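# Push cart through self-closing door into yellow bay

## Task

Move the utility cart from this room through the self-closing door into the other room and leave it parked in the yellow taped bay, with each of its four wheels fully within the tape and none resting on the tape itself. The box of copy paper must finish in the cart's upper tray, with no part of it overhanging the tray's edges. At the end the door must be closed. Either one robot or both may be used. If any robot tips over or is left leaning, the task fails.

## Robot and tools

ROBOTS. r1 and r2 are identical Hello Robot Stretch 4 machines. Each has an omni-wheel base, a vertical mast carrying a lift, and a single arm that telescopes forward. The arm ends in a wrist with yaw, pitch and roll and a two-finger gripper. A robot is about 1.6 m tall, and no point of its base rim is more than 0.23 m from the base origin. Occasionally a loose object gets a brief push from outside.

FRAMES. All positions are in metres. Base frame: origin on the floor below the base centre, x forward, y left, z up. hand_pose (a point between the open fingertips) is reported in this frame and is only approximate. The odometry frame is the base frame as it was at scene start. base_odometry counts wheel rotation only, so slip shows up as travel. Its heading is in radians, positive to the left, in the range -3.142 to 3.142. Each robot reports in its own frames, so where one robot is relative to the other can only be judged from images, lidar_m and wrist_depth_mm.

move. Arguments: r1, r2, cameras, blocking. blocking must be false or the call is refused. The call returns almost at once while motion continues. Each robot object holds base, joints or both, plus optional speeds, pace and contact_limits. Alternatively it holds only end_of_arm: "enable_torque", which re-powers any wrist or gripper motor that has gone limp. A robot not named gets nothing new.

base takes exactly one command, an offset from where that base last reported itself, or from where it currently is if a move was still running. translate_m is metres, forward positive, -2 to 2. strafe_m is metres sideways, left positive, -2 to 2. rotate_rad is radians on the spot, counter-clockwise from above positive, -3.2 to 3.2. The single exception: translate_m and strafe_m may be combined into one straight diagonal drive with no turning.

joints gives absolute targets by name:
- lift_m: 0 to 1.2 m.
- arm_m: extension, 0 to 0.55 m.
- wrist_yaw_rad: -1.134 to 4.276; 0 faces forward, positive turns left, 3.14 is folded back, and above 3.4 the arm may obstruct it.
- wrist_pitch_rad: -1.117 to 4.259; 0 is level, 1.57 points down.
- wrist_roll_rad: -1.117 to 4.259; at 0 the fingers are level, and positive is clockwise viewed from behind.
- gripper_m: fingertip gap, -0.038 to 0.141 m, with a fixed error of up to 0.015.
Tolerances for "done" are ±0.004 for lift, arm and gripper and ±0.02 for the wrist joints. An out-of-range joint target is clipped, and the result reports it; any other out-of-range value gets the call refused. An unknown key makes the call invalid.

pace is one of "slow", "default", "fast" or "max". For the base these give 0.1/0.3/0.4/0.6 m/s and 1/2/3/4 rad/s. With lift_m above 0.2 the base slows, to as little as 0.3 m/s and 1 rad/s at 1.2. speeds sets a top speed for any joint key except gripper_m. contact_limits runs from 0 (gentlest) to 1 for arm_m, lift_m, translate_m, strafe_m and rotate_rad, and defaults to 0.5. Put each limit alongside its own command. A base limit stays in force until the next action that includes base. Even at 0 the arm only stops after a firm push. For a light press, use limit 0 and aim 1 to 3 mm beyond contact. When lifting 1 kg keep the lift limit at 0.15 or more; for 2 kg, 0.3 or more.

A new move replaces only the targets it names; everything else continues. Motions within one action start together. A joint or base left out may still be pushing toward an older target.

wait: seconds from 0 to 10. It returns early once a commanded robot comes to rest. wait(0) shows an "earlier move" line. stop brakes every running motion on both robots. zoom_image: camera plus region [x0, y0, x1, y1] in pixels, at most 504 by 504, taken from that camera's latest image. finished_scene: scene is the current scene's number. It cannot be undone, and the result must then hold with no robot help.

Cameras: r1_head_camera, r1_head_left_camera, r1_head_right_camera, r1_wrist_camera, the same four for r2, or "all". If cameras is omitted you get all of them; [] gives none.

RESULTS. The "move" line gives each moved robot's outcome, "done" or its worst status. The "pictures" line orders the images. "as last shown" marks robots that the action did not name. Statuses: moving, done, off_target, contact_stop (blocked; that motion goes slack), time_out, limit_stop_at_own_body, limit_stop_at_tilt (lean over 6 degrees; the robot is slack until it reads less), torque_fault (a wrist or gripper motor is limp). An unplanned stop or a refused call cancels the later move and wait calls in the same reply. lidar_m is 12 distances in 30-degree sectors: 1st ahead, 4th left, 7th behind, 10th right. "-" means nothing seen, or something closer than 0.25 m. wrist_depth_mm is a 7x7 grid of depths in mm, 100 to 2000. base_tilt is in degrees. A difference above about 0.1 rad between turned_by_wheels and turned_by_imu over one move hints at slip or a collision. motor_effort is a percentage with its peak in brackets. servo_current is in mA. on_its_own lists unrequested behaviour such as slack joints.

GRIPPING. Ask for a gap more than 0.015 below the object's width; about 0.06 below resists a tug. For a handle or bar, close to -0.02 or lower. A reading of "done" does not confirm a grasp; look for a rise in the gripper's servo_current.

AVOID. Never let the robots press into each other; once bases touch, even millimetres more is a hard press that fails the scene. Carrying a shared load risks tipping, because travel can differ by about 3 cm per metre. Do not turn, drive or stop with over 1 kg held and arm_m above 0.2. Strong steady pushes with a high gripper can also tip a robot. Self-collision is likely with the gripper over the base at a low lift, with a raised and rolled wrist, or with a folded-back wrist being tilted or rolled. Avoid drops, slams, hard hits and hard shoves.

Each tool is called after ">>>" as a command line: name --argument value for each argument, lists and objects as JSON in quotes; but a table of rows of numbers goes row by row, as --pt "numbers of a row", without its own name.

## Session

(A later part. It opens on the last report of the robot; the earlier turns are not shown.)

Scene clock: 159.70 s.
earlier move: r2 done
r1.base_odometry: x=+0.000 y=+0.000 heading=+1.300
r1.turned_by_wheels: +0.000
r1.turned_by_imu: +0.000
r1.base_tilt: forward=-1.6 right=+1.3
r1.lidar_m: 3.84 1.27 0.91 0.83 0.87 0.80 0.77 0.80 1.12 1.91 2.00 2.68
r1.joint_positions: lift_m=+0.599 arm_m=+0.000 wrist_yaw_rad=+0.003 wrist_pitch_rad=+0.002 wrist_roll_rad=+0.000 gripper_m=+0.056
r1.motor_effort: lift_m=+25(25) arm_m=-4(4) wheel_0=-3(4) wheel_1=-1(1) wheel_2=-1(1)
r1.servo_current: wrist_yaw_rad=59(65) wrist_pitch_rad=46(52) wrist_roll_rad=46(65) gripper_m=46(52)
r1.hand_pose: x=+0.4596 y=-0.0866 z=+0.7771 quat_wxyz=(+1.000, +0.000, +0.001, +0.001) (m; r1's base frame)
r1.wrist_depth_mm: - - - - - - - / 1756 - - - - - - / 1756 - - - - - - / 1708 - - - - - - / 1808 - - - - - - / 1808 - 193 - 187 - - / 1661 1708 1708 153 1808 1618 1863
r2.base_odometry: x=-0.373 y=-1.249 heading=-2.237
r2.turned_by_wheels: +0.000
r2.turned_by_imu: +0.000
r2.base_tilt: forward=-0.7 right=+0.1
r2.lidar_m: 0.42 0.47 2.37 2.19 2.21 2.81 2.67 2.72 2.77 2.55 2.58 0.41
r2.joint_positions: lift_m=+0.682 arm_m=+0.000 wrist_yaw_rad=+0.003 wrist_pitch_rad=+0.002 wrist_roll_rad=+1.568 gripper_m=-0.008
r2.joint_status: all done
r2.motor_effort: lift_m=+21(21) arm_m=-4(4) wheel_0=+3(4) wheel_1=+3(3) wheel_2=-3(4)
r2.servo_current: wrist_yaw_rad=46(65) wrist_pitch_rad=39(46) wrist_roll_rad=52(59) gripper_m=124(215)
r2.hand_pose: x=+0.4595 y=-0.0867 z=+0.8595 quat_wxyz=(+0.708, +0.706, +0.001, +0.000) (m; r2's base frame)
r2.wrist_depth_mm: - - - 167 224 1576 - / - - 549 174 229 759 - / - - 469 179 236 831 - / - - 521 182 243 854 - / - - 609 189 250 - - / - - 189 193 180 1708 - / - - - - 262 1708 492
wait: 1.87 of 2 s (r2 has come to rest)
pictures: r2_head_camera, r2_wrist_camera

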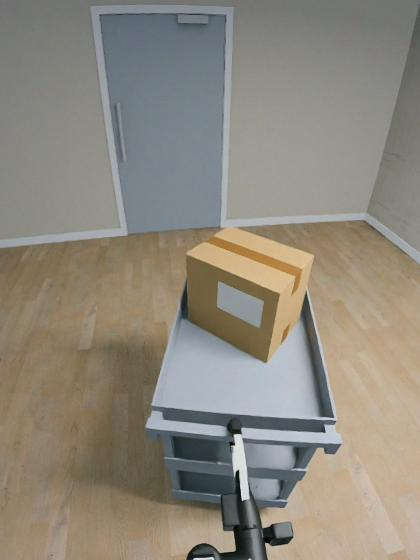

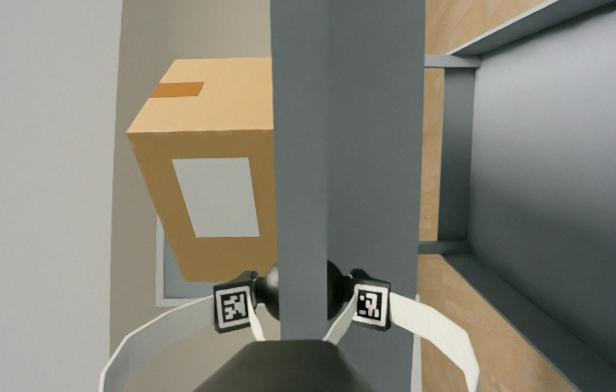

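>>> move --blocking false --cameras '[]' --r2 '{"base":{"translate_m":-0.6}}'

>>> wait --seconds 5 --cameras '["r2_head_camera","r2_wrist_camera","r2_head_left_camera"]'

Scene clock: 169.23 s.
move: r2 moving
r2.turned_by_wheels: +0.000
r2.turned_by_imu: +0.001
r2.base_status: translate_m moving
r2.motor_effort: lift_m=+21(21) arm_m=-4(4) wheel_0=-5(10) wheel_1=-10(10) wheel_2=+18(18)
pictures: none

Scene clock: 172.23 s.
earlier move: r2 done
r1.base_odometry: x=+0.000 y=+0.000 heading=+1.300
r1.turned_by_wheels: +0.000
r1.turned_by_imu: +0.000
r1.base_tilt: forward=-1.6 right=+1.3
r1.lidar_m: 3.78 1.25 0.88 0.85 0.86 0.84 0.75 0.80 1.11 1.93 1.99 2.69
r1.joint_positions: lift_m=+0.599 arm_m=+0.000 wrist_yaw_rad=+0.003 wrist_pitch_rad=+0.002 wrist_roll_rad=+0.000 gripper_m=+0.056
r1.motor_effort: lift_m=+25(25) arm_m=-4(4) wheel_0=-4(4) wheel_1=-1(1) wheel_2=-1(1)
r1.servo_current: wrist_yaw_rad=52(72) wrist_pitch_rad=39(52) wrist_roll_rad=59(65) gripper_m=46(52)
r1.hand_pose: x=+0.4596 y=-0.0866 z=+0.7771 quat_wxyz=(+1.000, +0.000, +0.001, +0.001) (m; r1's base frame)
r1.wrist_depth_mm: - - - - - - - / 1808 - - - - - - / 1708 - - - - - - / 1808 - - - - - - / 1808 - - - - - - / 1756 - 193 - 188 - - / 1708 1661 1708 153 1863 1756 1808
r2.base_odometry: x=-0.003 y=-0.777 heading=-2.237
r2.turned_by_wheels: +0.000
r2.turned_by_imu: +0.002
r2.base_tilt: forward=-0.7 right=+0.1
r2.lidar_m: 0.41 0.45 2.31 2.09 2.14 2.28 2.07 2.09 2.66 2.62 2.66 0.46
r2.base_status: done
r2.joint_positions: lift_m=+0.682 arm_m=+0.000 wrist_yaw_rad=+0.004 wrist_pitch_rad=+0.002 wrist_roll_rad=+1.568 gripper_m=-0.009
r2.motor_effort: lift_m=+21(21) arm_m=-4(4) wheel_0=+0(12) wheel_1=-4(10) wheel_2=+4(18)
r2.servo_current: wrist_yaw_rad=39(59) wrist_pitch_rad=39(46) wrist_roll_rad=46(65) gripper_m=111(130)
r2.hand_pose: x=+0.4596 y=-0.0864 z=+0.8595 quat_wxyz=(+0.708, +0.706, +0.002, +0.001) (m; r2's base frame)
r2.wrist_depth_mm: - - - 200 257 1756 1138 / - - - 198 258 1708 - / - - 564 199 259 854 - / - - 500 198 258 854 - / - - 544 199 257 854 - / - - 189 198 180 - - / - - - - 259 1756 -
wait: 3.00 of 5 s (r2 has come to rest)
pictures: r2_head_camera, r2_head_left_camera, r2_wrist_camera

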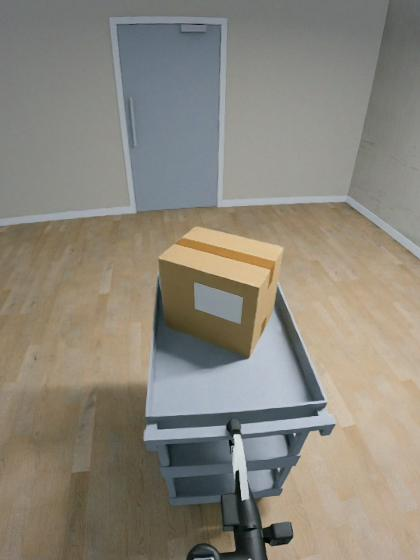

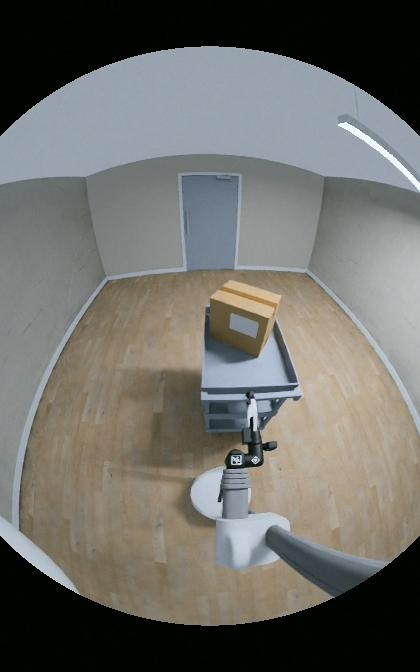

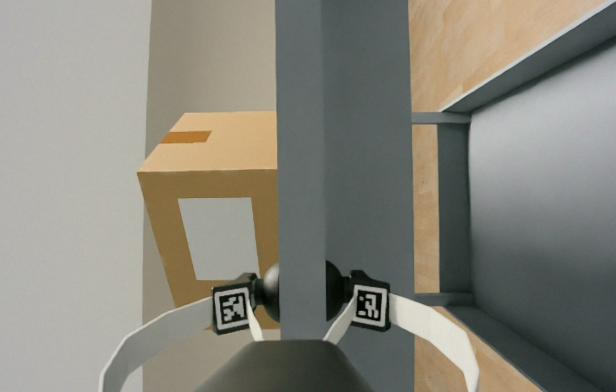

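>>> move --blocking false --cameras '[]' --r2 '{"base":{"translate_m":-0.7}}'

>>> wait --seconds 5 --cameras '[]'

>>> move --blocking false --cameras '["r2_head_camera"]' --r2 '{"joints":{"gripper_m":0.141}}'

>>> wait --seconds 1.5 --cameras '[]'

>>> move --blocking false --cameras '[]' --r2 '{"base":{"translate_m":-0.25}}'

>>> wait --seconds 3 --cameras '["r2_head_camera","r2_head_left_camera","r2_head_right_camera"]'

Scene clock: 188.03 s.
move: r2 moving
r1.motor_effort: lift_m=+25(25) arm_m=-4(4) wheel_0=-3(4) wheel_1=-1(1) wheel_2=-1(1)
r2.turned_by_wheels: +0.000
r2.turned_by_imu: +0.001
r2.base_status: translate_m moving
r2.motor_effort: lift_m=+21(21) arm_m=-4(4) wheel_0=-4(9) wheel_1=-8(10) wheel_2=+15(17)
pictures: none

Scene clock: 191.33 s.
earlier move: r2 done
r1.turned_by_wheels: +0.000
r1.turned_by_imu: +0.000
r1.motor_effort: lift_m=+25(25) arm_m=-4(4) wheel_0=-3(4) wheel_1=-1(2) wheel_2=-1(1)
r2.turned_by_wheels: +0.000
r2.turned_by_imu: +0.002
r2.base_status: done
r2.motor_effort: lift_m=+21(21) arm_m=-4(4) wheel_0=-1(12) wheel_1=-2(10) wheel_2=+4(18)
wait: 3.30 of 5 s (r2 has come to rest)
pictures: none

Scene clock: 191.83 s.
move: r2 moving
r1.turned_by_wheels: +0.000
r1.turned_by_imu: +0.000
r1.motor_effort: lift_m=+25(25) arm_m=-4(4) wheel_0=-3(4) wheel_1=-1(1) wheel_2=-1(1)
r2.turned_by_wheels: +0.000
r2.turned_by_imu: +0.000
r2.joint_status: gripper_m moving
r2.motor_effort: lift_m=+21(21) arm_m=-4(4) wheel_0=-2(2) wheel_1=-3(3) wheel_2=+4(4)
pictures: r2_head_camera

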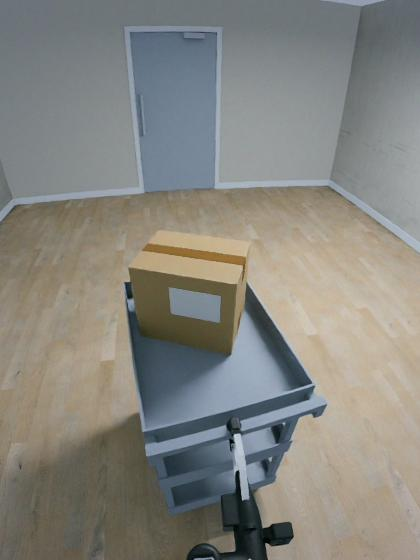

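Scene clock: 193.33 s.
earlier move: r2 moving
r1.turned_by_wheels: +0.000
r1.turned_by_imu: +0.000
r1.motor_effort: lift_m=+25(25) arm_m=-4(4) wheel_0=-3(4) wheel_1=-1(1) wheel_2=-1(1)
r2.turned_by_wheels: +0.000
r2.turned_by_imu: +0.000
r2.joint_status: gripper_m moving
r2.motor_effort: lift_m=+21(21) arm_m=-4(4) wheel_0=-1(2) wheel_1=-3(3) wheel_2=+5(5)
wait: 1.50 s; no rest
pictures: none

Scene clock: 193.83 s.
earlier move: r2 done
move: r2 moving
r1.turned_by_wheels: +0.000
r1.turned_by_imu: +0.000
r1.motor_effort: lift_m=+25(25) arm_m=-4(4) wheel_0=-3(4) wheel_1=-1(1) wheel_2=-1(1)
r2.turned_by_wheels: +0.000
r2.turned_by_imu: +0.000
r2.base_status: translate_m moving
r2.joint_status: all done
r2.motor_effort: lift_m=+21(21) arm_m=-4(4) wheel_0=-11(11) wheel_1=-6(9) wheel_2=+13(13)
pictures: none

Scene clock: 195.60 s.
earlier move: r2 done
r1.base_odometry: x=+0.000 y=+0.000 heading=+1.300
r1.turned_by_wheels: +0.000
r1.turned_by_imu: +0.000
r1.base_tilt: forward=-1.6 right=+1.3
r1.lidar_m: 3.77 1.24 0.87 0.84 0.88 0.81 0.78 0.79 1.09 1.93 1.99 2.68
r1.joint_positions: lift_m=+0.599 arm_m=+0.000 wrist_yaw_rad=+0.003 wrist_pitch_rad=+0.002 wrist_roll_rad=+0.000 gripper_m=+0.056
r1.motor_effort: lift_m=+25(25) arm_m=-4(4) wheel_0=-4(4) wheel_1=-1(1) wheel_2=-1(1)
r1.servo_current: wrist_yaw_rad=39(65) wrist_pitch_rad=39(52) wrist_roll_rad=33(65) gripper_m=46(46)
r1.hand_pose: x=+0.4596 y=-0.0866 z=+0.7771 quat_wxyz=(+1.000, +0.000, +0.001, +0.001) (m; r1's base frame)
r1.wrist_depth_mm: - - - - - - - / 1756 - - - - - - / 1756 - - - - - - / 1756 - - - - - - / 1808 - - - - - - / 1756 - 193 - 187 - - / 1661 1661 1708 153 1808 1756 1863
r2.base_odometry: x=+0.584 y=-0.031 heading=-2.237
r2.turned_by_wheels: +0.000
r2.turned_by_imu: +0.000
r2.base_tilt: forward=-0.6 right=+0.1
r2.lidar_m: 0.63 3.30 2.17 1.99 1.86 1.24 1.13 1.16 1.48 2.72 2.78 0.74
r2.base_status: done
r2.joint_positions: lift_m=+0.682 arm_m=+0.000 wrist_yaw_rad=+0.003 wrist_pitch_rad=+0.002 wrist_roll_rad=+1.568 gripper_m=+0.141
r2.joint_status: all done
r2.motor_effort: lift_m=+21(21) arm_m=-4(4) wheel_0=-3(11) wheel_1=-4(9) wheel_2=+3(13)
r2.servo_current: wrist_yaw_rad=46(59) wrist_pitch_rad=39(46) wrist_roll_rad=52(59) gripper_m=52(78)
r2.hand_pose: x=+0.4596 y=-0.0866 z=+0.8595 quat_wxyz=(+0.708, +0.706, +0.001, +0.000) (m; r2's base frame)
r2.wrist_depth_mm: - - - - - 1661 1182 / - - - 530 - 1576 1060 / - - - 554 - 707 544 / - - 917 525 1138 - 530 / - - 788 512 - - 508 / - - 798 496 196 186 492 / - - - - - 480 480
wait: 1.77 of 3 s (r2 has come to rest)
pictures: r2_head_camera, r2_head_left_camera, r2_head_right_camera

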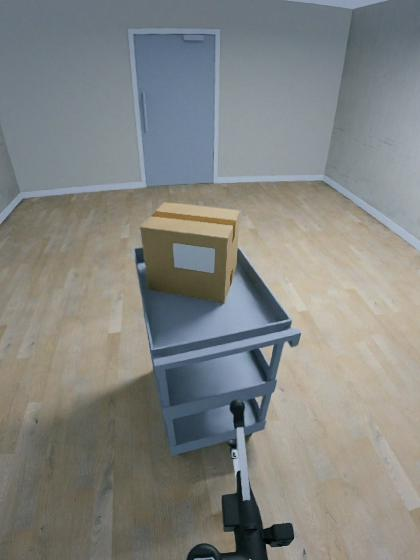

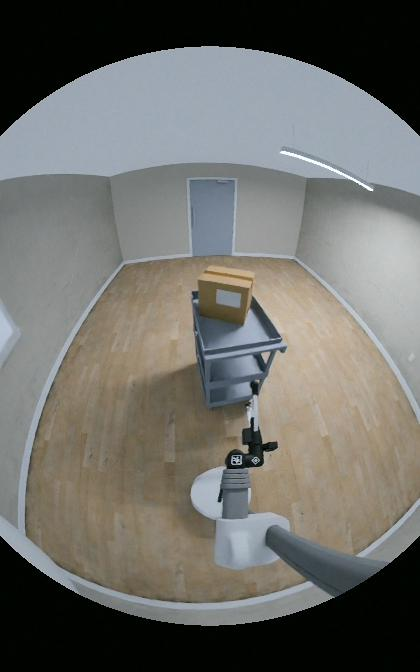

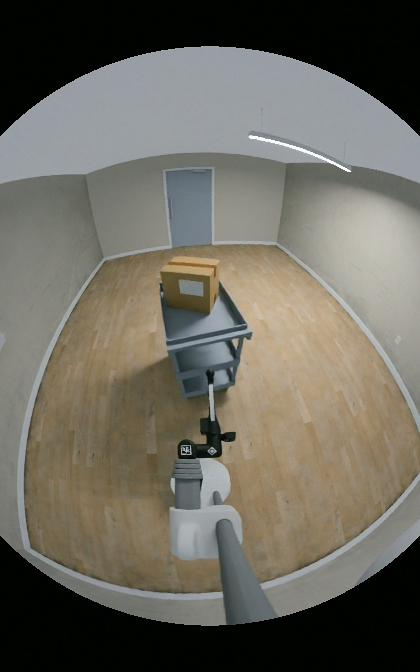

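>>> move --blocking false --cameras '[]' --r2 '{"base":{"strafe_m":-1.3},"joints":{"lift_m":0.8,"wrist_roll_rad":0}}'

>>> wait --seconds 6 --cameras '[]'

>>> wait --seconds 4 --cameras '[]'

>>> move --blocking false --cameras '[]' --r2 '{"base":{"rotate_rad":0.22}}'

>>> wait --seconds 2 --cameras '["r2_head_camera","r2_wrist_camera","r2_head_left_camera"]'

Scene clock: 225.97 s.
move: r2 moving
r1.motor_effort: lift_m=+25(25) arm_m=-4(4) wheel_0=-4(4) wheel_1=-1(2) wheel_2=-1(1)
r2.turned_by_wheels: +0.000
r2.turned_by_imu: +0.000
r2.base_status: strafe_m moving
r2.joint_status: lift_m moving; wrist_roll_rad moving
r2.motor_effort: lift_m=+23(25) arm_m=-4(4) wheel_0=+8(10) wheel_1=-10(12) wheel_2=+1(2)
pictures: none

Scene clock: 231.13 s.
earlier move: r2 done
r1.turned_by_wheels: +0.000
r1.turned_by_imu: +0.000
r1.motor_effort: lift_m=+25(25) arm_m=-4(4) wheel_0=-4(4) wheel_1=-1(2) wheel_2=-1(1)
r2.turned_by_wheels: +0.000
r2.turned_by_imu: -0.001
r2.base_status: done
r2.joint_status: all done
r2.motor_effort: lift_m=+21(25) arm_m=-4(4) wheel_0=+2(15) wheel_1=-2(13) wheel_2=+0(2)
wait: 5.17 of 6 s (r2 has come to rest)
pictures: none

Scene clock: 235.13 s.
r1.turned_by_wheels: +0.000
r1.turned_by_imu: +0.000
r1.motor_effort: lift_m=+25(25) arm_m=-4(4) wheel_0=-4(4) wheel_1=-1(2) wheel_2=-1(1)
r2.turned_by_wheels: +0.000
r2.turned_by_imu: +0.001
r2.base_status: done
r2.joint_status: all done
r2.motor_effort: lift_m=+21(25) arm_m=-4(4) wheel_0=+2(15) wheel_1=-2(13) wheel_2=+0(2)
wait: 4.00 s; at rest by 0.27 s
pictures: none

Scene clock: 235.63 s.
move: r2 moving
r1.turned_by_wheels: +0.000
r1.turned_by_imu: +0.000
r1.motor_effort: lift_m=+25(25) arm_m=-4(4) wheel_0=-3(4) wheel_1=-1(1) wheel_2=-1(1)
r2.turned_by_wheels: +0.194
r2.turned_by_imu: +0.188
r2.base_status: rotate_rad moving
r2.motor_effort: lift_m=+21(21) arm_m=-4(4) wheel_0=-4(9) wheel_1=-3(9) wheel_2=-4(11)
pictures: none

Scene clock: 236.13 s.
earlier move: r2 done
r1.base_odometry: x=+0.000 y=+0.000 heading=+1.300
r1.turned_by_wheels: +0.000
r1.turned_by_imu: +0.000
r1.base_tilt: forward=-1.6 right=+1.3
r1.lidar_m: 3.77 1.25 0.88 0.83 0.88 0.81 0.76 0.79 1.11 1.92 2.02 2.69
r1.joint_positions: lift_m=+0.599 arm_m=+0.000 wrist_yaw_rad=+0.003 wrist_pitch_rad=+0.002 wrist_roll_rad=+0.000 gripper_m=+0.056
r1.motor_effort: lift_m=+25(25) arm_m=-4(4) wheel_0=-4(4) wheel_1=-1(1) wheel_2=-1(1)
r1.servo_current: wrist_yaw_rad=52(65) wrist_pitch_rad=39(46) wrist_roll_rad=46(59) gripper_m=39(52)
r1.hand_pose: x=+0.4596 y=-0.0866 z=+0.7771 quat_wxyz=(+1.000, +0.000, +0.001, +0.001) (m; r1's base frame)
r1.wrist_depth_mm: - - - - - - - / 1756 - - - - - - / 1708 - - - - - - / 1756 - - - - - - / 1808 - - - - - - / 1808 - 194 - 187 - - / 1708 1708 1661 153 1756 1661 1863
r2.base_odometry: x=-0.438 y=+0.773 heading=-2.018
r2.turned_by_wheels: +0.026
r2.turned_by_imu: +0.025
r2.base_tilt: forward=-0.7 right=+0.1
r2.lidar_m: 4.81 1.23 1.35 2.87 1.31 0.97 0.97 1.06 1.48 1.45 1.55 2.30
r2.base_status: done
r2.joint_positions: lift_m=+0.800 arm_m=+0.000 wrist_yaw_rad=+0.003 wrist_pitch_rad=+0.002 wrist_roll_rad=+0.002 gripper_m=+0.141
r2.motor_effort: lift_m=+21(21) arm_m=-4(4) wheel_0=-2(9) wheel_1=-3(9) wheel_2=-5(11)
r2.servo_current: wrist_yaw_rad=39(59) wrist_pitch_rad=39(46) wrist_roll_rad=46(59) gripper_m=52(59)
r2.hand_pose: x=+0.4595 y=-0.0867 z=+0.9775 quat_wxyz=(+1.000, +0.001, +0.001, +0.001) (m; r2's base frame)
r2.wrist_depth_mm: - - - - - - - / - - - - - - - / - - - - - - - / - - - - - - - / - - - - - - - / - 1430 - - - - - / 1281 - - - - - -
wait: 0.50 of 2 s (r2 has come to rest)
pictures: r2_head_camera, r2_head_left_camera, r2_wrist_camera

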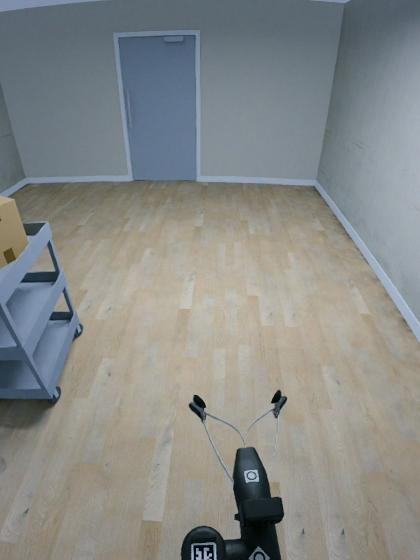

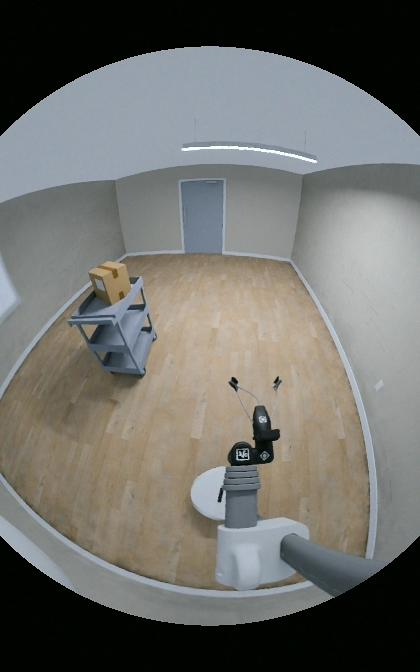

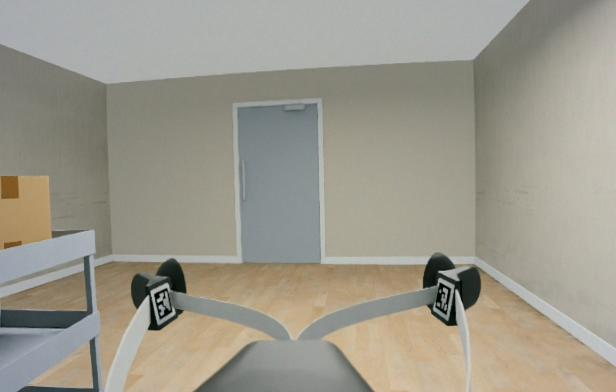

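>>> move --blocking false --cameras '[]' --r2 '{"base":{"translate_m":1.9}, "pace":"fast","joints":{"lift_m":0.79}}'

>>> wait --seconds 8 --cameras '[]'

>>> wait --seconds 6 --cameras '[]'

>>> move --blocking false --cameras '[]' --r2 '{"base":{"translate_m":1.7,"strafe_m":0.3}, "pace":"fast"}'

>>> wait --seconds 8 --cameras '["r2_head_camera","r2_wrist_camera"]'

Scene clock: 267.57 s.
move: r2 moving
r2.turned_by_wheels: +0.000
r2.turned_by_imu: +0.001
r2.base_status: translate_m moving
r2.joint_status: lift_m moving
r2.motor_effort: lift_m=+15(20) arm_m=-4(4) wheel_0=+11(11) wheel_1=+8(9) wheel_2=-14(15)
pictures: none

Scene clock: 273.23 s.
earlier move: r2 done
r1.turned_by_wheels: +0.000
r1.turned_by_imu: +0.000
r1.motor_effort: lift_m=+25(25) arm_m=-4(4) wheel_0=-3(4) wheel_1=-1(1) wheel_2=-1(1)
r2.turned_by_wheels: +0.000
r2.turned_by_imu: +0.002
r2.base_status: done
r2.joint_status: all done
r2.motor_effort: lift_m=+14(20) arm_m=-4(4) wheel_0=+1(11) wheel_1=+3(10) wheel_2=-1(17)
wait: 5.67 of 8 s (r2 has come to rest)
pictures: none

Scene clock: 279.23 s.
r1.turned_by_wheels: +0.000
r1.turned_by_imu: +0.000
r1.motor_effort: lift_m=+25(25) arm_m=-4(4) wheel_0=-4(4) wheel_1=-1(1) wheel_2=-1(1)
r2.turned_by_wheels: +0.000
r2.turned_by_imu: +0.001
r2.base_status: done
r2.joint_status: all done
r2.motor_effort: lift_m=+14(20) arm_m=-4(4) wheel_0=+2(11) wheel_1=+3(10) wheel_2=+0(17)
wait: 6.00 s; at rest by 0.27 s
pictures: none

Scene clock: 279.73 s.
move: r2 moving
r1.turned_by_wheels: +0.000
r1.turned_by_imu: +0.000
r1.motor_effort: lift_m=+25(25) arm_m=-4(4) wheel_0=-4(4) wheel_1=-1(1) wheel_2=-1(1)
r2.turned_by_wheels: +0.000
r2.turned_by_imu: +0.000
r2.base_status: translate_m moving; strafe_m moving
r2.motor_effort: lift_m=+14(15) arm_m=-4(4) wheel_0=+4(10) wheel_1=+9(12) wheel_2=-14(14)
pictures: none

Scene clock: 284.97 s.
earlier move: r2 done
r1.base_odometry: x=+0.000 y=+0.000 heading=+1.300
r1.turned_by_wheels: +0.000
r1.turned_by_imu: +0.000
r1.base_tilt: forward=-1.6 right=+1.2
r1.lidar_m: 3.81 1.28 0.89 0.83 0.87 0.83 0.76 0.82 1.12 1.92 1.98 2.65
r1.joint_positions: lift_m=+0.599 arm_m=+0.000 wrist_yaw_rad=+0.003 wrist_pitch_rad=+0.002 wrist_roll_rad=+0.000 gripper_m=+0.056
r1.motor_effort: lift_m=+25(25) arm_m=-4(4) wheel_0=-3(4) wheel_1=-1(2) wheel_2=-1(1)
r1.servo_current: wrist_yaw_rad=39(78) wrist_pitch_rad=46(52) wrist_roll_rad=65(65) gripper_m=39(52)
r1.hand_pose: x=+0.4596 y=-0.0866 z=+0.7771 quat_wxyz=(+1.000, +0.000, +0.001, +0.001) (m; r1's base frame)
r1.wrist_depth_mm: - - - - - - - / 1808 - - - - - - / 1808 - - - - - - / 1808 - - - - - - / 1756 - - - - - - / 1756 - 193 - 187 - - / 1708 1708 1708 153 1808 1708 1921
r2.base_odometry: x=-1.722 y=-2.603 heading=-2.017
r2.turned_by_wheels: +0.000
r2.turned_by_imu: +0.003
r2.base_tilt: forward=-0.7 right=+0.1
r2.lidar_m: 1.26 1.38 2.06 2.67 2.86 2.04 2.05 2.74 2.14 2.08 1.73 1.30
r2.base_status: done
r2.joint_positions: lift_m=+0.790 arm_m=+0.000 wrist_yaw_rad=+0.003 wrist_pitch_rad=+0.002 wrist_roll_rad=+0.002 gripper_m=+0.141
r2.motor_effort: lift_m=+15(15) arm_m=-4(4) wheel_0=+1(10) wheel_1=+2(12) wheel_2=-2(15)
r2.servo_current: wrist_yaw_rad=39(65) wrist_pitch_rad=46(52) wrist_roll_rad=46(65) gripper_m=52(59)
r2.hand_pose: x=+0.4595 y=-0.0867 z=+0.9680 quat_wxyz=(+1.000, +0.001, +0.001, +0.001) (m; r2's base frame)
r2.wrist_depth_mm: - - - - - - - / 1160 - - - - - - / - - - - - - - / - - - - - - - / - - - - - - - / - 191 - 157 187 185 - / - - - - - - -
wait: 5.23 of 8 s (r2 has come to rest)
pictures: r2_head_camera, r2_wrist_camera

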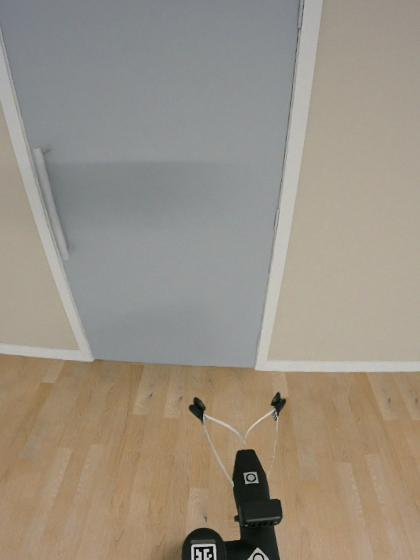

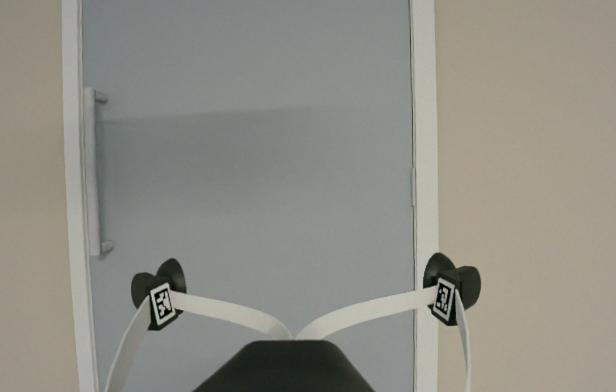

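>>> move --blocking false --cameras '[]' --r2 '{"base":{"rotate_rad":0.645},"joints":{"arm_m":0.1}}'

>>> wait --seconds 3 --cameras '[]'

>>> move --blocking false --cameras '[]' --r2 '{"base":{"translate_m":0.5,"strafe_m":-0.25}}'

>>> wait --seconds 5 --cameras '["r2_head_camera","r2_wrist_camera"]'

Scene clock: 302.97 s.
move: r2 moving
r1.motor_effort: lift_m=+25(25) arm_m=-4(4) wheel_0=-4(4) wheel_1=-1(1) wheel_2=-1(1)
r2.turned_by_wheels: +0.251
r2.turned_by_imu: +0.244
r2.base_status: rotate_rad moving
r2.joint_status: arm_m moving
r2.motor_effort: lift_m=+15(15) arm_m=+8(12) wheel_0=-6(9) wheel_1=-9(9) wheel_2=-12(12)
pictures: none

Scene clock: 303.93 s.
earlier move: r2 done
r1.turned_by_wheels: +0.000
r1.turned_by_imu: +0.000
r1.motor_effort: lift_m=+25(25) arm_m=-4(4) wheel_0=-4(4) wheel_1=-1(1) wheel_2=-1(1)
r2.turned_by_wheels: +0.393
r2.turned_by_imu: +0.383
r2.base_status: done
r2.joint_status: all done
r2.motor_effort: lift_m=+15(15) arm_m=+7(12) wheel_0=-2(9) wheel_1=-3(9) wheel_2=-4(12)
wait: 0.97 of 3 s (r2 has come to rest)
pictures: none

Scene clock: 304.43 s.
move: r2 moving
r1.turned_by_wheels: +0.000
r1.turned_by_imu: +0.000
r1.motor_effort: lift_m=+25(25) arm_m=-4(4) wheel_0=-3(4) wheel_1=-1(2) wheel_2=-1(1)
r2.turned_by_wheels: +0.000
r2.turned_by_imu: +0.000
r2.base_status: translate_m moving; strafe_m moving
r2.motor_effort: lift_m=+15(15) arm_m=+7(7) wheel_0=+10(11) wheel_1=+5(5) wheel_2=-12(13)
pictures: none

Scene clock: 307.17 s.
earlier move: r2 done
r1.base_odometry: x=+0.000 y=+0.000 heading=+1.300
r1.turned_by_wheels: +0.000
r1.turned_by_imu: +0.000
r1.base_tilt: forward=-1.6 right=+1.3
r1.lidar_m: 3.81 1.28 0.91 0.84 0.86 0.82 0.77 0.79 1.12 1.92 1.99 2.68
r1.joint_positions: lift_m=+0.599 arm_m=+0.000 wrist_yaw_rad=+0.003 wrist_pitch_rad=+0.002 wrist_roll_rad=+0.000 gripper_m=+0.056
r1.motor_effort: lift_m=+25(25) arm_m=-4(4) wheel_0=-4(5) wheel_1=-1(2) wheel_2=-1(1)
r1.servo_current: wrist_yaw_rad=46(72) wrist_pitch_rad=39(52) wrist_roll_rad=59(72) gripper_m=39(52)
r1.hand_pose: x=+0.4596 y=-0.0866 z=+0.7771 quat_wxyz=(+1.000, +0.000, +0.001, +0.001) (m; r1's base frame)
r1.wrist_depth_mm: - - - - - - - / 1808 - - - - - - / 1756 - - - - - - / 1756 - - - - - - / 1808 - - - - - - / 1756 - 193 - 187 - - / 1708 1708 1756 153 1808 1661 1808
r2.base_odometry: x=-1.869 y=-3.142 heading=-1.373
r2.turned_by_wheels: +0.000
r2.turned_by_imu: +0.001
r2.base_tilt: forward=-0.6 right=+0.1
r2.lidar_m: 0.84 1.41 2.50 2.84 2.56 5.04 2.68 2.25 1.71 0.88 0.75 0.73
r2.base_status: done
r2.joint_positions: lift_m=+0.790 arm_m=+0.100 wrist_yaw_rad=+0.002 wrist_pitch_rad=+0.002 wrist_roll_rad=+0.002 gripper_m=+0.141
r2.motor_effort: lift_m=+15(15) arm_m=+7(8) wheel_0=+1(15) wheel_1=+4(6) wheel_2=-3(14)
r2.servo_current: wrist_yaw_rad=52(59) wrist_pitch_rad=39(46) wrist_roll_rad=39(65) gripper_m=52(59)
r2.hand_pose: x=+0.5593 y=-0.0868 z=+0.9680 quat_wxyz=(+1.000, +0.001, +0.001, +0.001) (m; r2's base frame)
r2.wrist_depth_mm: - - - 549 - - 375 / - - - 544 - 407 375 / - - - 544 - - 377 / - - - 554 - - 384 / 1863 - - - - 407 379 / 1983 189 - 166 187 188 389 / - - - - - - 387
wait: 2.73 of 5 s (r2 has come to rest)
pictures: r2_head_camera, r2_wrist_camera

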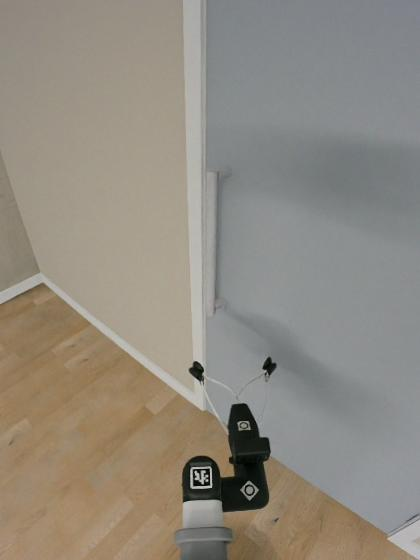

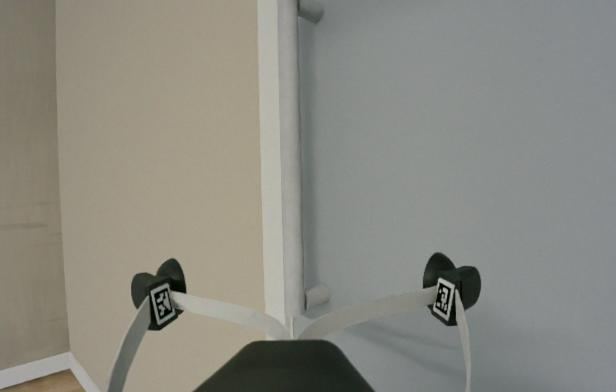

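>>> move --blocking false --cameras '[]' --r2 '{"base":{"translate_m":0.22,"strafe_m":0.148},"joints":{"wrist_yaw_rad":-0.35,"gripper_m":0.09}}'

>>> wait --seconds 3 --cameras '["r2_head_camera","r2_wrist_camera"]'

Scene clock: 330.40 s.
move: r2 moving
r1.motor_effort: lift_m=+25(25) arm_m=-4(4) wheel_0=-4(4) wheel_1=-1(1) wheel_2=-1(1)
r2.turned_by_wheels: +0.000
r2.turned_by_imu: +0.000
r2.base_status: translate_m moving; strafe_m moving
r2.joint_status: wrist_yaw_rad moving; gripper_m moving
r2.motor_effort: lift_m=+15(15) arm_m=+7(7) wheel_0=-6(8) wheel_1=+10(12) wheel_2=-11(13)
pictures: none

Scene clock: 332.13 s.
earlier move: r2 done
r1.base_odometry: x=+0.000 y=+0.000 heading=+1.300
r1.turned_by_wheels: +0.000
r1.turned_by_imu: +0.000
r1.base_tilt: forward=-1.6 right=+1.3
r1.lidar_m: 3.80 1.28 0.90 0.82 0.88 0.82 0.74 0.81 1.10 1.92 2.00 2.71
r1.joint_positions: lift_m=+0.599 arm_m=+0.000 wrist_yaw_rad=+0.003 wrist_pitch_rad=+0.002 wrist_roll_rad=+0.000 gripper_m=+0.056
r1.motor_effort: lift_m=+25(25) arm_m=-4(4) wheel_0=-3(4) wheel_1=-1(1) wheel_2=-1(1)
r1.servo_current: wrist_yaw_rad=78(78) wrist_pitch_rad=39(52) wrist_roll_rad=46(78) gripper_m=39(46)
r1.hand_pose: x=+0.4596 y=-0.0866 z=+0.7771 quat_wxyz=(+1.000, +0.000, +0.001, +0.001) (m; r1's base frame)
r1.wrist_depth_mm: - - - - - - - / 1756 - - - - - - / 1808 - - - - - - / 1808 - - - - - - / 1808 - - - - - - / 1808 - 194 - 187 - - / 1661 1708 1756 153 1808 1661 1983
r2.base_odometry: x=-1.681 y=-3.329 heading=-1.373
r2.turned_by_wheels: +0.000
r2.turned_by_imu: +0.001
r2.base_tilt: forward=-0.7 right=+0.0
r2.lidar_m: 0.67 1.30 2.26 2.55 2.66 2.62 3.02 2.50 1.60 0.84 0.67 0.68
r2.base_status: done
r2.joint_positions: lift_m=+0.790 arm_m=+0.100 wrist_yaw_rad=-0.347 wrist_pitch_rad=+0.002 wrist_roll_rad=+0.002 gripper_m=+0.090
r2.joint_status: all done
r2.motor_effort: lift_m=+15(15) arm_m=+7(7) wheel_0=-3(8) wheel_1=+3(13) wheel_2=-5(13)
r2.servo_current: wrist_yaw_rad=46(104) wrist_pitch_rad=39(46) wrist_roll_rad=59(65) gripper_m=59(111)
r2.hand_pose: x=+0.5121 y=-0.1803 z=+0.9680 quat_wxyz=(+0.985, +0.001, +0.001, -0.173) (m; r2's base frame)
r2.wrist_depth_mm: - - 469 379 392 359 336 / - - 477 379 394 362 338 / - - 477 382 394 364 338 / - - 484 379 394 368 343 / - - 484 379 394 368 345 / - - 192 379 189 366 343 / - - 488 - 399 366 347
wait: 1.73 of 3 s (r2 has come to rest)
pictures: r2_head_camera, r2_wrist_camera

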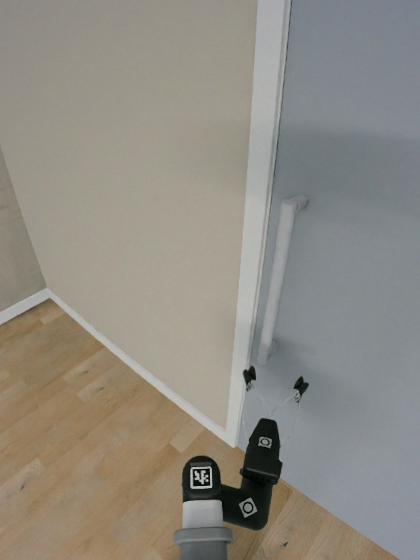

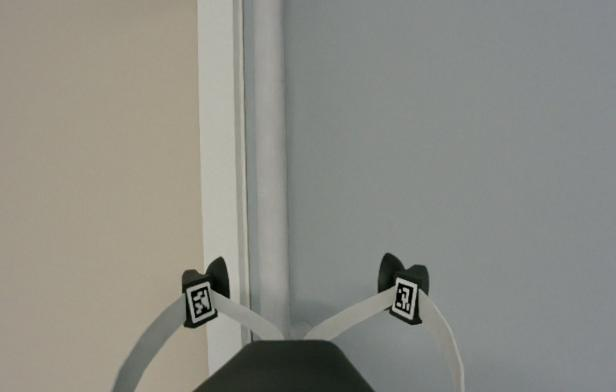

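>>> move --blocking false --cameras '[]' --r2 '{"base":{"translate_m":0.134,"strafe_m":-0.012},"pace":"slow","contact_limits":{"translate_m":0.3}}'

>>> wait --seconds 3 --cameras '["r2_head_camera","r2_wrist_camera"]'

Scene clock: 343.13 s.
move: r2 moving
r2.turned_by_wheels: +0.000
r2.turned_by_imu: +0.001
r2.base_status: translate_m moving; strafe_m moving
r2.motor_effort: lift_m=+15(15) arm_m=+7(7) wheel_0=+6(10) wheel_1=+5(7) wheel_2=-9(10)
r2.contact_limits: translate_m 0.3
pictures: none

Scene clock: 345.27 s.
earlier move: r2 done
r1.base_odometry: x=+0.000 y=+0.000 heading=+1.300
r1.turned_by_wheels: +0.000
r1.turned_by_imu: +0.000
r1.base_tilt: forward=-1.6 right=+1.3
r1.lidar_m: 3.78 1.26 0.87 0.84 0.87 0.82 0.78 0.80 1.10 1.91 1.97 2.69
r1.joint_positions: lift_m=+0.599 arm_m=+0.000 wrist_yaw_rad=+0.003 wrist_pitch_rad=+0.002 wrist_roll_rad=+0.000 gripper_m=+0.056
r1.motor_effort: lift_m=+25(25) arm_m=-4(4) wheel_0=-4(4) wheel_1=-1(1) wheel_2=-1(1)
r1.servo_current: wrist_yaw_rad=65(78) wrist_pitch_rad=46(52) wrist_roll_rad=52(65) gripper_m=52(52)
r1.hand_pose: x=+0.4596 y=-0.0866 z=+0.7771 quat_wxyz=(+1.000, +0.000, +0.001, +0.001) (m; r1's base frame)
r1.wrist_depth_mm: - - - - - - - / 1756 - - - - - - / 1708 - - - - - - / 1756 - - - - - - / 1756 - - - - - - / 1708 - 193 - 187 - - / 1708 1661 1708 154 1863 1708 1808
r2.base_odometry: x=-1.667 y=-3.462 heading=-1.373
r2.turned_by_wheels: +0.000
r2.turned_by_imu: +0.000
r2.base_tilt: forward=-0.7 right=+0.1
r2.lidar_m: 0.65 1.11 2.17 2.46 2.75 2.71 3.11 2.57 1.29 0.71 0.58 0.55
r2.base_status: done
r2.joint_positions: lift_m=+0.790 arm_m=+0.100 wrist_yaw_rad=-0.347 wrist_pitch_rad=+0.002 wrist_roll_rad=+0.002 gripper_m=+0.090
r2.motor_effort: lift_m=+15(15) arm_m=+7(7) wheel_0=+5(11) wheel_1=+4(8) wheel_2=-7(10)
r2.servo_current: wrist_yaw_rad=59(59) wrist_pitch_rad=33(46) wrist_roll_rad=33(59) gripper_m=52(65)
r2.contact_limits: translate_m 0.3
r2.hand_pose: x=+0.5121 y=-0.1803 z=+0.9680 quat_wxyz=(+0.985, +0.001, +0.001, -0.173) (m; r2's base frame)
r2.wrist_depth_mm: 469 413 347 251 290 264 248 / 459 413 351 309 294 266 249 / 469 415 349 312 297 268 251 / 473 418 353 314 298 270 252 / 473 424 359 317 300 273 254 / - 430 193 251 198 270 255 / - 442 368 - 296 267 256
wait: 2.13 of 3 s (r2 has come to rest)
pictures: r2_head_camera, r2_wrist_camera

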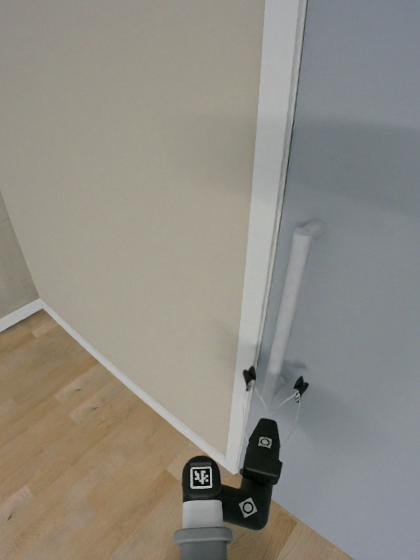

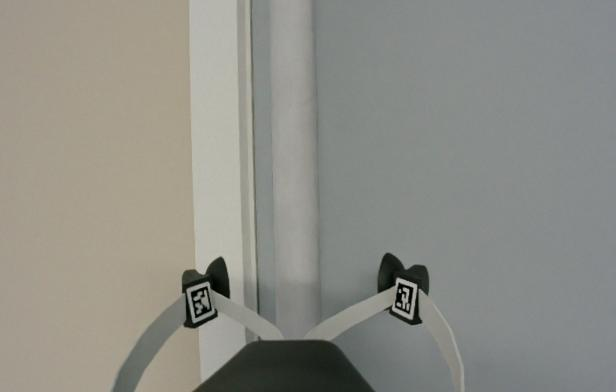

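>>> move --blocking false --cameras '[]' --r2 '{"base":{"translate_m":0.042,"strafe_m":-0.008},"pace":"slow","contact_limits":{"translate_m":0.3},"joints":{"gripper_m":0.07}}'

>>> wait --seconds 2 --cameras '["r2_wrist_camera"]'

>>> move --blocking false --cameras '[]' --r2 '{"joints":{"gripper_m":-0.02}}'

>>> wait --seconds 2.5 --cameras '["r2_head_camera","r2_wrist_camera"]'

Scene clock: 353.60 s.
move: r2 moving
r2.turned_by_wheels: +0.000
r2.turned_by_imu: +0.000
r2.base_status: translate_m moving; strafe_m moving
r2.joint_status: gripper_m moving
r2.motor_effort: lift_m=+15(15) arm_m=+7(7) wheel_0=+8(10) wheel_1=+4(6) wheel_2=-9(11)
r2.contact_limits: translate_m 0.3
pictures: none

Scene clock: 354.67 s.
earlier move: r2 done
r1.turned_by_wheels: +0.000
r1.turned_by_imu: +0.000
r1.motor_effort: lift_m=+25(25) arm_m=-4(4) wheel_0=-3(4) wheel_1=-1(1) wheel_2=-1(1)
r2.turned_by_wheels: +0.000
r2.turned_by_imu: +0.001
r2.base_status: done
r2.joint_status: all done
r2.motor_effort: lift_m=+15(15) arm_m=+7(7) wheel_0=+5(10) wheel_1=+4(6) wheel_2=-6(11)
r2.contact_limits: translate_m 0.3
wait: 1.07 of 2 s (r2 has come to rest)
pictures: r2_wrist_camera

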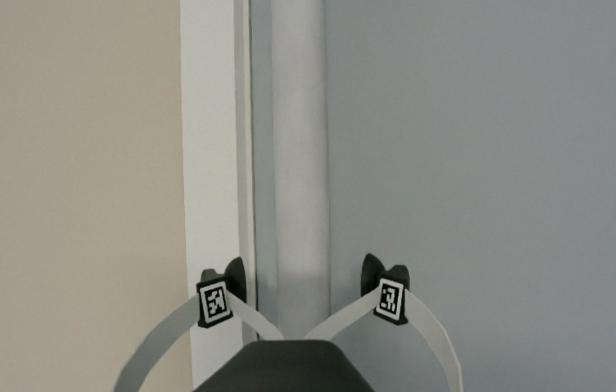

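Scene clock: 355.17 s.
move: r2 moving
r1.turned_by_wheels: +0.000
r1.turned_by_imu: +0.000
r1.motor_effort: lift_m=+25(25) arm_m=-4(4) wheel_0=-3(4) wheel_1=-1(1) wheel_2=-1(1)
r2.turned_by_wheels: +0.000
r2.turned_by_imu: +0.000
r2.joint_status: gripper_m moving
r2.motor_effort: lift_m=+15(15) arm_m=+7(7) wheel_0=+5(5) wheel_1=+4(4) wheel_2=-6(6)
r2.contact_limits: translate_m 0.3
pictures: none

Scene clock: 356.30 s.
earlier move: r2 done
r1.base_odometry: x=+0.000 y=+0.000 heading=+1.300
r1.turned_by_wheels: +0.000
r1.turned_by_imu: +0.000
r1.base_tilt: forward=-1.6 right=+1.3
r1.lidar_m: 3.81 1.26 0.90 0.84 0.87 0.83 0.77 0.80 1.10 1.92 1.98 2.68
r1.joint_positions: lift_m=+0.599 arm_m=+0.000 wrist_yaw_rad=+0.003 wrist_pitch_rad=+0.002 wrist_roll_rad=+0.000 gripper_m=+0.056
r1.motor_effort: lift_m=+25(25) arm_m=-4(4) wheel_0=-4(4) wheel_1=-1(1) wheel_2=-1(1)
r1.servo_current: wrist_yaw_rad=59(65) wrist_pitch_rad=39(52) wrist_roll_rad=59(65) gripper_m=46(46)
r1.hand_pose: x=+0.4596 y=-0.0866 z=+0.7771 quat_wxyz=(+1.000, +0.000, +0.001, +0.001) (m; r1's base frame)
r1.wrist_depth_mm: - - - - - - - / 1708 - - - - - - / 1756 - - - - - - / 1756 - - - - - - / 1808 - - - - - - / 1808 - 194 - 187 - - / 1708 1708 1708 154 1808 1661 1863
r2.base_odometry: x=-1.666 y=-3.505 heading=-1.373
r2.turned_by_wheels: +0.000
r2.turned_by_imu: +0.000
r2.base_tilt: forward=-0.7 right=+0.1
r2.lidar_m: 0.61 1.05 2.12 2.46 2.80 2.74 3.11 2.58 1.23 0.67 0.57 0.51
r2.joint_positions: lift_m=+0.790 arm_m=+0.100 wrist_yaw_rad=-0.347 wrist_pitch_rad=+0.002 wrist_roll_rad=+0.002 gripper_m=-0.018
r2.joint_status: all done
r2.motor_effort: lift_m=+15(15) arm_m=+3(7) wheel_0=+2(5) wheel_1=+3(4) wheel_2=-4(6)
r2.servo_current: wrist_yaw_rad=52(65) wrist_pitch_rad=39(46) wrist_roll_rad=46(59) gripper_m=163(306)
r2.contact_limits: translate_m 0.3
r2.hand_pose: x=+0.5123 y=-0.1803 z=+0.9680 quat_wxyz=(+0.985, +0.001, +0.001, -0.173) (m; r2's base frame)
r2.wrist_depth_mm: 415 359 306 204 255 232 216 / 430 364 309 205 257 232 219 / 427 368 309 206 258 235 221 / 439 370 309 206 260 236 222 / 436 375 310 206 262 237 223 / 445 377 183 205 178 234 224 / 445 357 322 - 258 230 224
wait: 1.13 of 2.5 s (r2 has come to rest)
pictures: r2_head_camera, r2_wrist_camera

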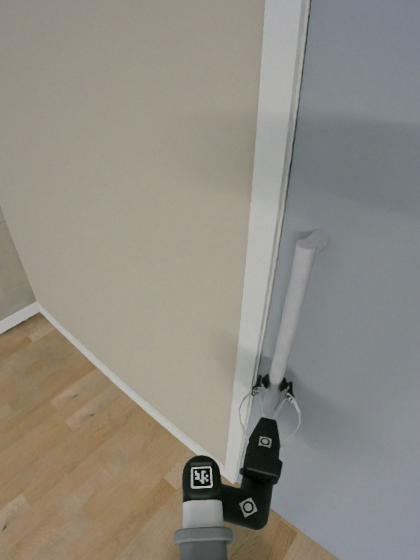

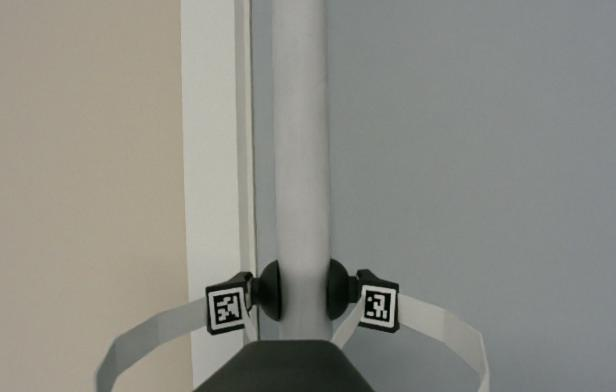

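>>> move --blocking false --cameras '[]' --r2 '{"base":{"translate_m":-0.169,"strafe_m":0.073},"joints":{"wrist_yaw_rad":-0.26},"speeds":{"wrist_yaw_rad":0.06},"pace":"slow"}'

>>> wait --seconds 4 --cameras '["r2_head_camera","r2_wrist_camera"]'

Scene clock: 366.17 s.
move: r2 moving
r1.motor_effort: lift_m=+25(25) arm_m=-4(4) wheel_0=-3(4) wheel_1=-1(1) wheel_2=-1(1)
r2.turned_by_wheels: -0.001
r2.turned_by_imu: +0.000
r2.base_status: translate_m moving; strafe_m moving
r2.joint_status: wrist_yaw_rad moving
r2.motor_effort: lift_m=+15(15) arm_m=-1(1) wheel_0=-14(14) wheel_1=-6(7) wheel_2=+10(11)
pictures: none

Scene clock: 368.70 s.
earlier move: r2 done
r1.base_odometry: x=+0.000 y=+0.000 heading=+1.300
r1.turned_by_wheels: +0.000
r1.turned_by_imu: +0.000
r1.base_tilt: forward=-1.6 right=+1.3
r1.lidar_m: 3.80 1.26 0.88 0.83 0.89 0.83 0.77 0.81 1.10 1.91 2.00 2.69
r1.joint_positions: lift_m=+0.599 arm_m=+0.000 wrist_yaw_rad=+0.003 wrist_pitch_rad=+0.002 wrist_roll_rad=+0.000 gripper_m=+0.056
r1.motor_effort: lift_m=+25(25) arm_m=-4(4) wheel_0=-4(4) wheel_1=-1(1) wheel_2=-1(1)
r1.servo_current: wrist_yaw_rad=39(65) wrist_pitch_rad=39(52) wrist_roll_rad=46(65) gripper_m=33(46)
r1.hand_pose: x=+0.4596 y=-0.0866 z=+0.7771 quat_wxyz=(+1.000, +0.000, +0.001, +0.001) (m; r1's base frame)
r1.wrist_depth_mm: - - - - - - - / 1756 - - - - - - / 1708 - - - - - - / 1808 - - - - - - / 1756 - - - - - - / 1808 - 193 - 188 - - / 1661 1708 1708 153 1808 1661 1863
r2.base_odometry: x=-1.628 y=-3.325 heading=-1.373
r2.turned_by_wheels: +0.000
r2.turned_by_imu: +0.001
r2.base_tilt: forward=-0.7 right=+0.0
r2.lidar_m: 0.82 1.34 2.21 2.52 2.62 2.59 3.07 2.53 1.59 0.87 0.71 0.69
r2.base_status: done
r2.joint_positions: lift_m=+0.790 arm_m=+0.100 wrist_yaw_rad=-0.263 wrist_pitch_rad=+0.002 wrist_roll_rad=+0.002 gripper_m=-0.019
r2.joint_status: all done
r2.motor_effort: lift_m=+15(15) arm_m=+2(3) wheel_0=-4(14) wheel_1=-5(7) wheel_2=+6(11)
r2.servo_current: wrist_yaw_rad=46(85) wrist_pitch_rad=39(46) wrist_roll_rad=52(59) gripper_m=91(169)
r2.hand_pose: x=+0.5267 y=-0.1594 z=+0.9680 quat_wxyz=(+0.991, +0.001, +0.001, -0.131) (m; r2's base frame)
r2.wrist_depth_mm: - - - 477 404 384 353 / - - - 477 - 384 355 / - - - 480 - 387 359 / - - - 477 - 392 359 / - - - 484 387 387 364 / - - 181 202 170 387 364 / - - - - - 379 366
wait: 2.53 of 4 s (r2 has come to rest)
pictures: r2_head_camera, r2_wrist_camera

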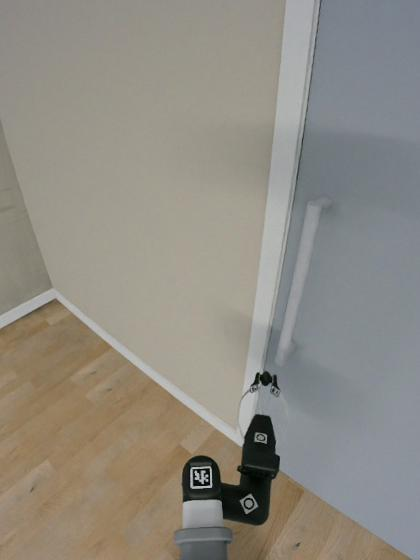

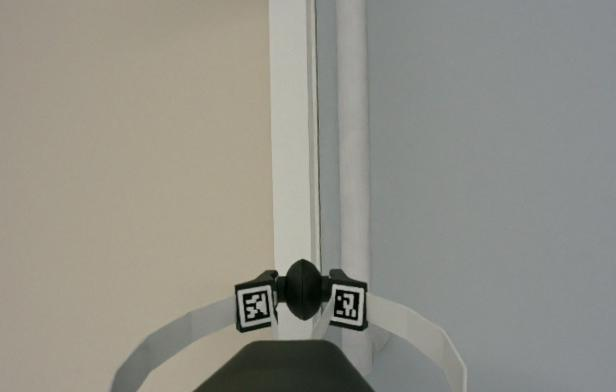

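>>> move --blocking false --cameras '[]' --r2 '{"base":{"translate_m":0.11,"strafe_m":0.095},"joints":{"wrist_yaw_rad":-0.72,"gripper_m":0.07},"pace":"slow"}'

>>> wait --seconds 4 --cameras '["r2_head_camera","r2_wrist_camera"]'

>>> zoom_image --camera "r2_head_camera" --region '[180, 160, 360, 460]'

Scene clock: 390.50 s.
move: r2 moving
r2.turned_by_wheels: -0.001
r2.turned_by_imu: +0.000
r2.base_status: translate_m moving; strafe_m moving
r2.joint_status: wrist_yaw_rad moving; gripper_m moving
r2.motor_effort: lift_m=+15(15) arm_m=+3(4) wheel_0=-3(10) wheel_1=+8(9) wheel_2=-10(10)
pictures: none

Scene clock: 393.20 s.
earlier move: r2 done
r1.base_odometry: x=+0.000 y=+0.000 heading=+1.300
r1.turned_by_wheels: +0.000
r1.turned_by_imu: +0.000
r1.base_tilt: forward=-1.6 right=+1.3
r1.lidar_m: 3.79 1.25 0.88 0.84 0.86 0.82 0.77 0.81 1.09 1.92 1.99 2.66
r1.joint_positions: lift_m=+0.599 arm_m=+0.000 wrist_yaw_rad=+0.003 wrist_pitch_rad=+0.002 wrist_roll_rad=+0.000 gripper_m=+0.056
r1.motor_effort: lift_m=+25(25) arm_m=-4(4) wheel_0=-3(4) wheel_1=-1(2) wheel_2=-1(1)
r1.servo_current: wrist_yaw_rad=46(65) wrist_pitch_rad=46(52) wrist_roll_rad=33(65) gripper_m=39(52)
r1.hand_pose: x=+0.4596 y=-0.0866 z=+0.7771 quat_wxyz=(+1.000, +0.000, +0.001, +0.001) (m; r1's base frame)
r1.wrist_depth_mm: - - - - - - - / 1808 - - - - - - / 1756 - - - - - - / 1756 - - - - - - / 1863 - - - - - - / 1756 - 194 - 187 - - / 1708 1661 1708 154 1863 1708 1808
r2.base_odometry: x=-1.513 y=-3.414 heading=-1.374
r2.turned_by_wheels: +0.000
r2.turned_by_imu: +0.001
r2.base_tilt: forward=-0.7 right=+0.1
r2.lidar_m: 0.79 1.33 2.06 2.32 2.64 2.61 3.26 2.68 1.56 0.84 0.69 0.62
r2.base_status: done
r2.joint_positions: lift_m=+0.790 arm_m=+0.100 wrist_yaw_rad=-0.717 wrist_pitch_rad=+0.002 wrist_roll_rad=+0.002 gripper_m=+0.070
r2.joint_status: all done
r2.motor_effort: lift_m=+15(15) arm_m=+3(4) wheel_0=-3(10) wheel_1=+5(9) wheel_2=-5(10)
r2.servo_current: wrist_yaw_rad=46(130) wrist_pitch_rad=39(46) wrist_roll_rad=39(59) gripper_m=52(98)
r2.hand_pose: x=+0.4308 y=-0.2554 z=+0.9680 quat_wxyz=(+0.936, +0.001, +0.000, -0.351) (m; r2's base frame)
r2.wrist_depth_mm: 455 452 433 368 - - - / 462 452 439 368 - - - / 462 459 442 368 - - - / 466 462 442 373 - - - / 469 462 445 370 - - - / 477 462 191 375 189 - - / 477 469 452 - - - -
wait: 2.70 of 4 s (r2 has come to rest)
pictures: r2_head_camera, r2_wrist_camera

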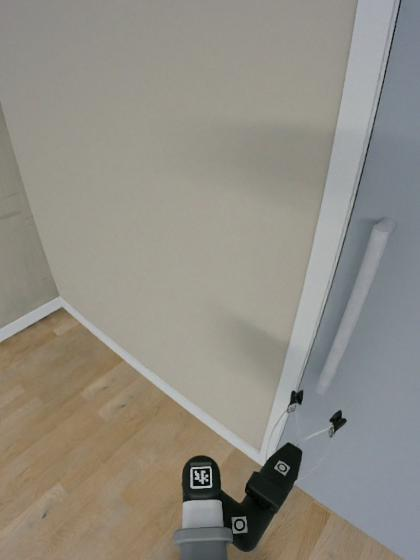

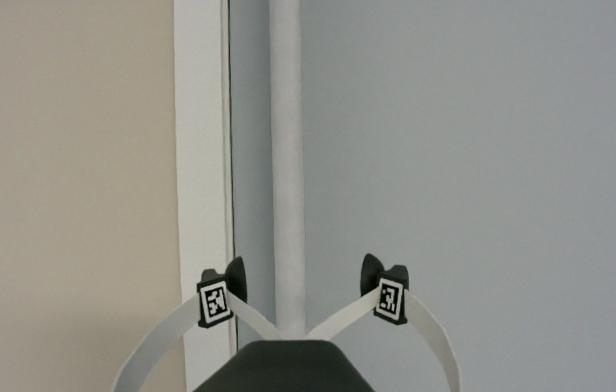

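Scaled by 1.680 from the camera's 420x560 image, which has a finer 1200x1600 frame.

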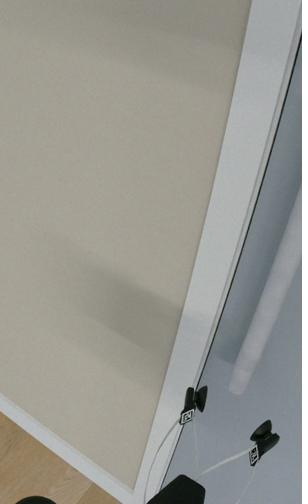

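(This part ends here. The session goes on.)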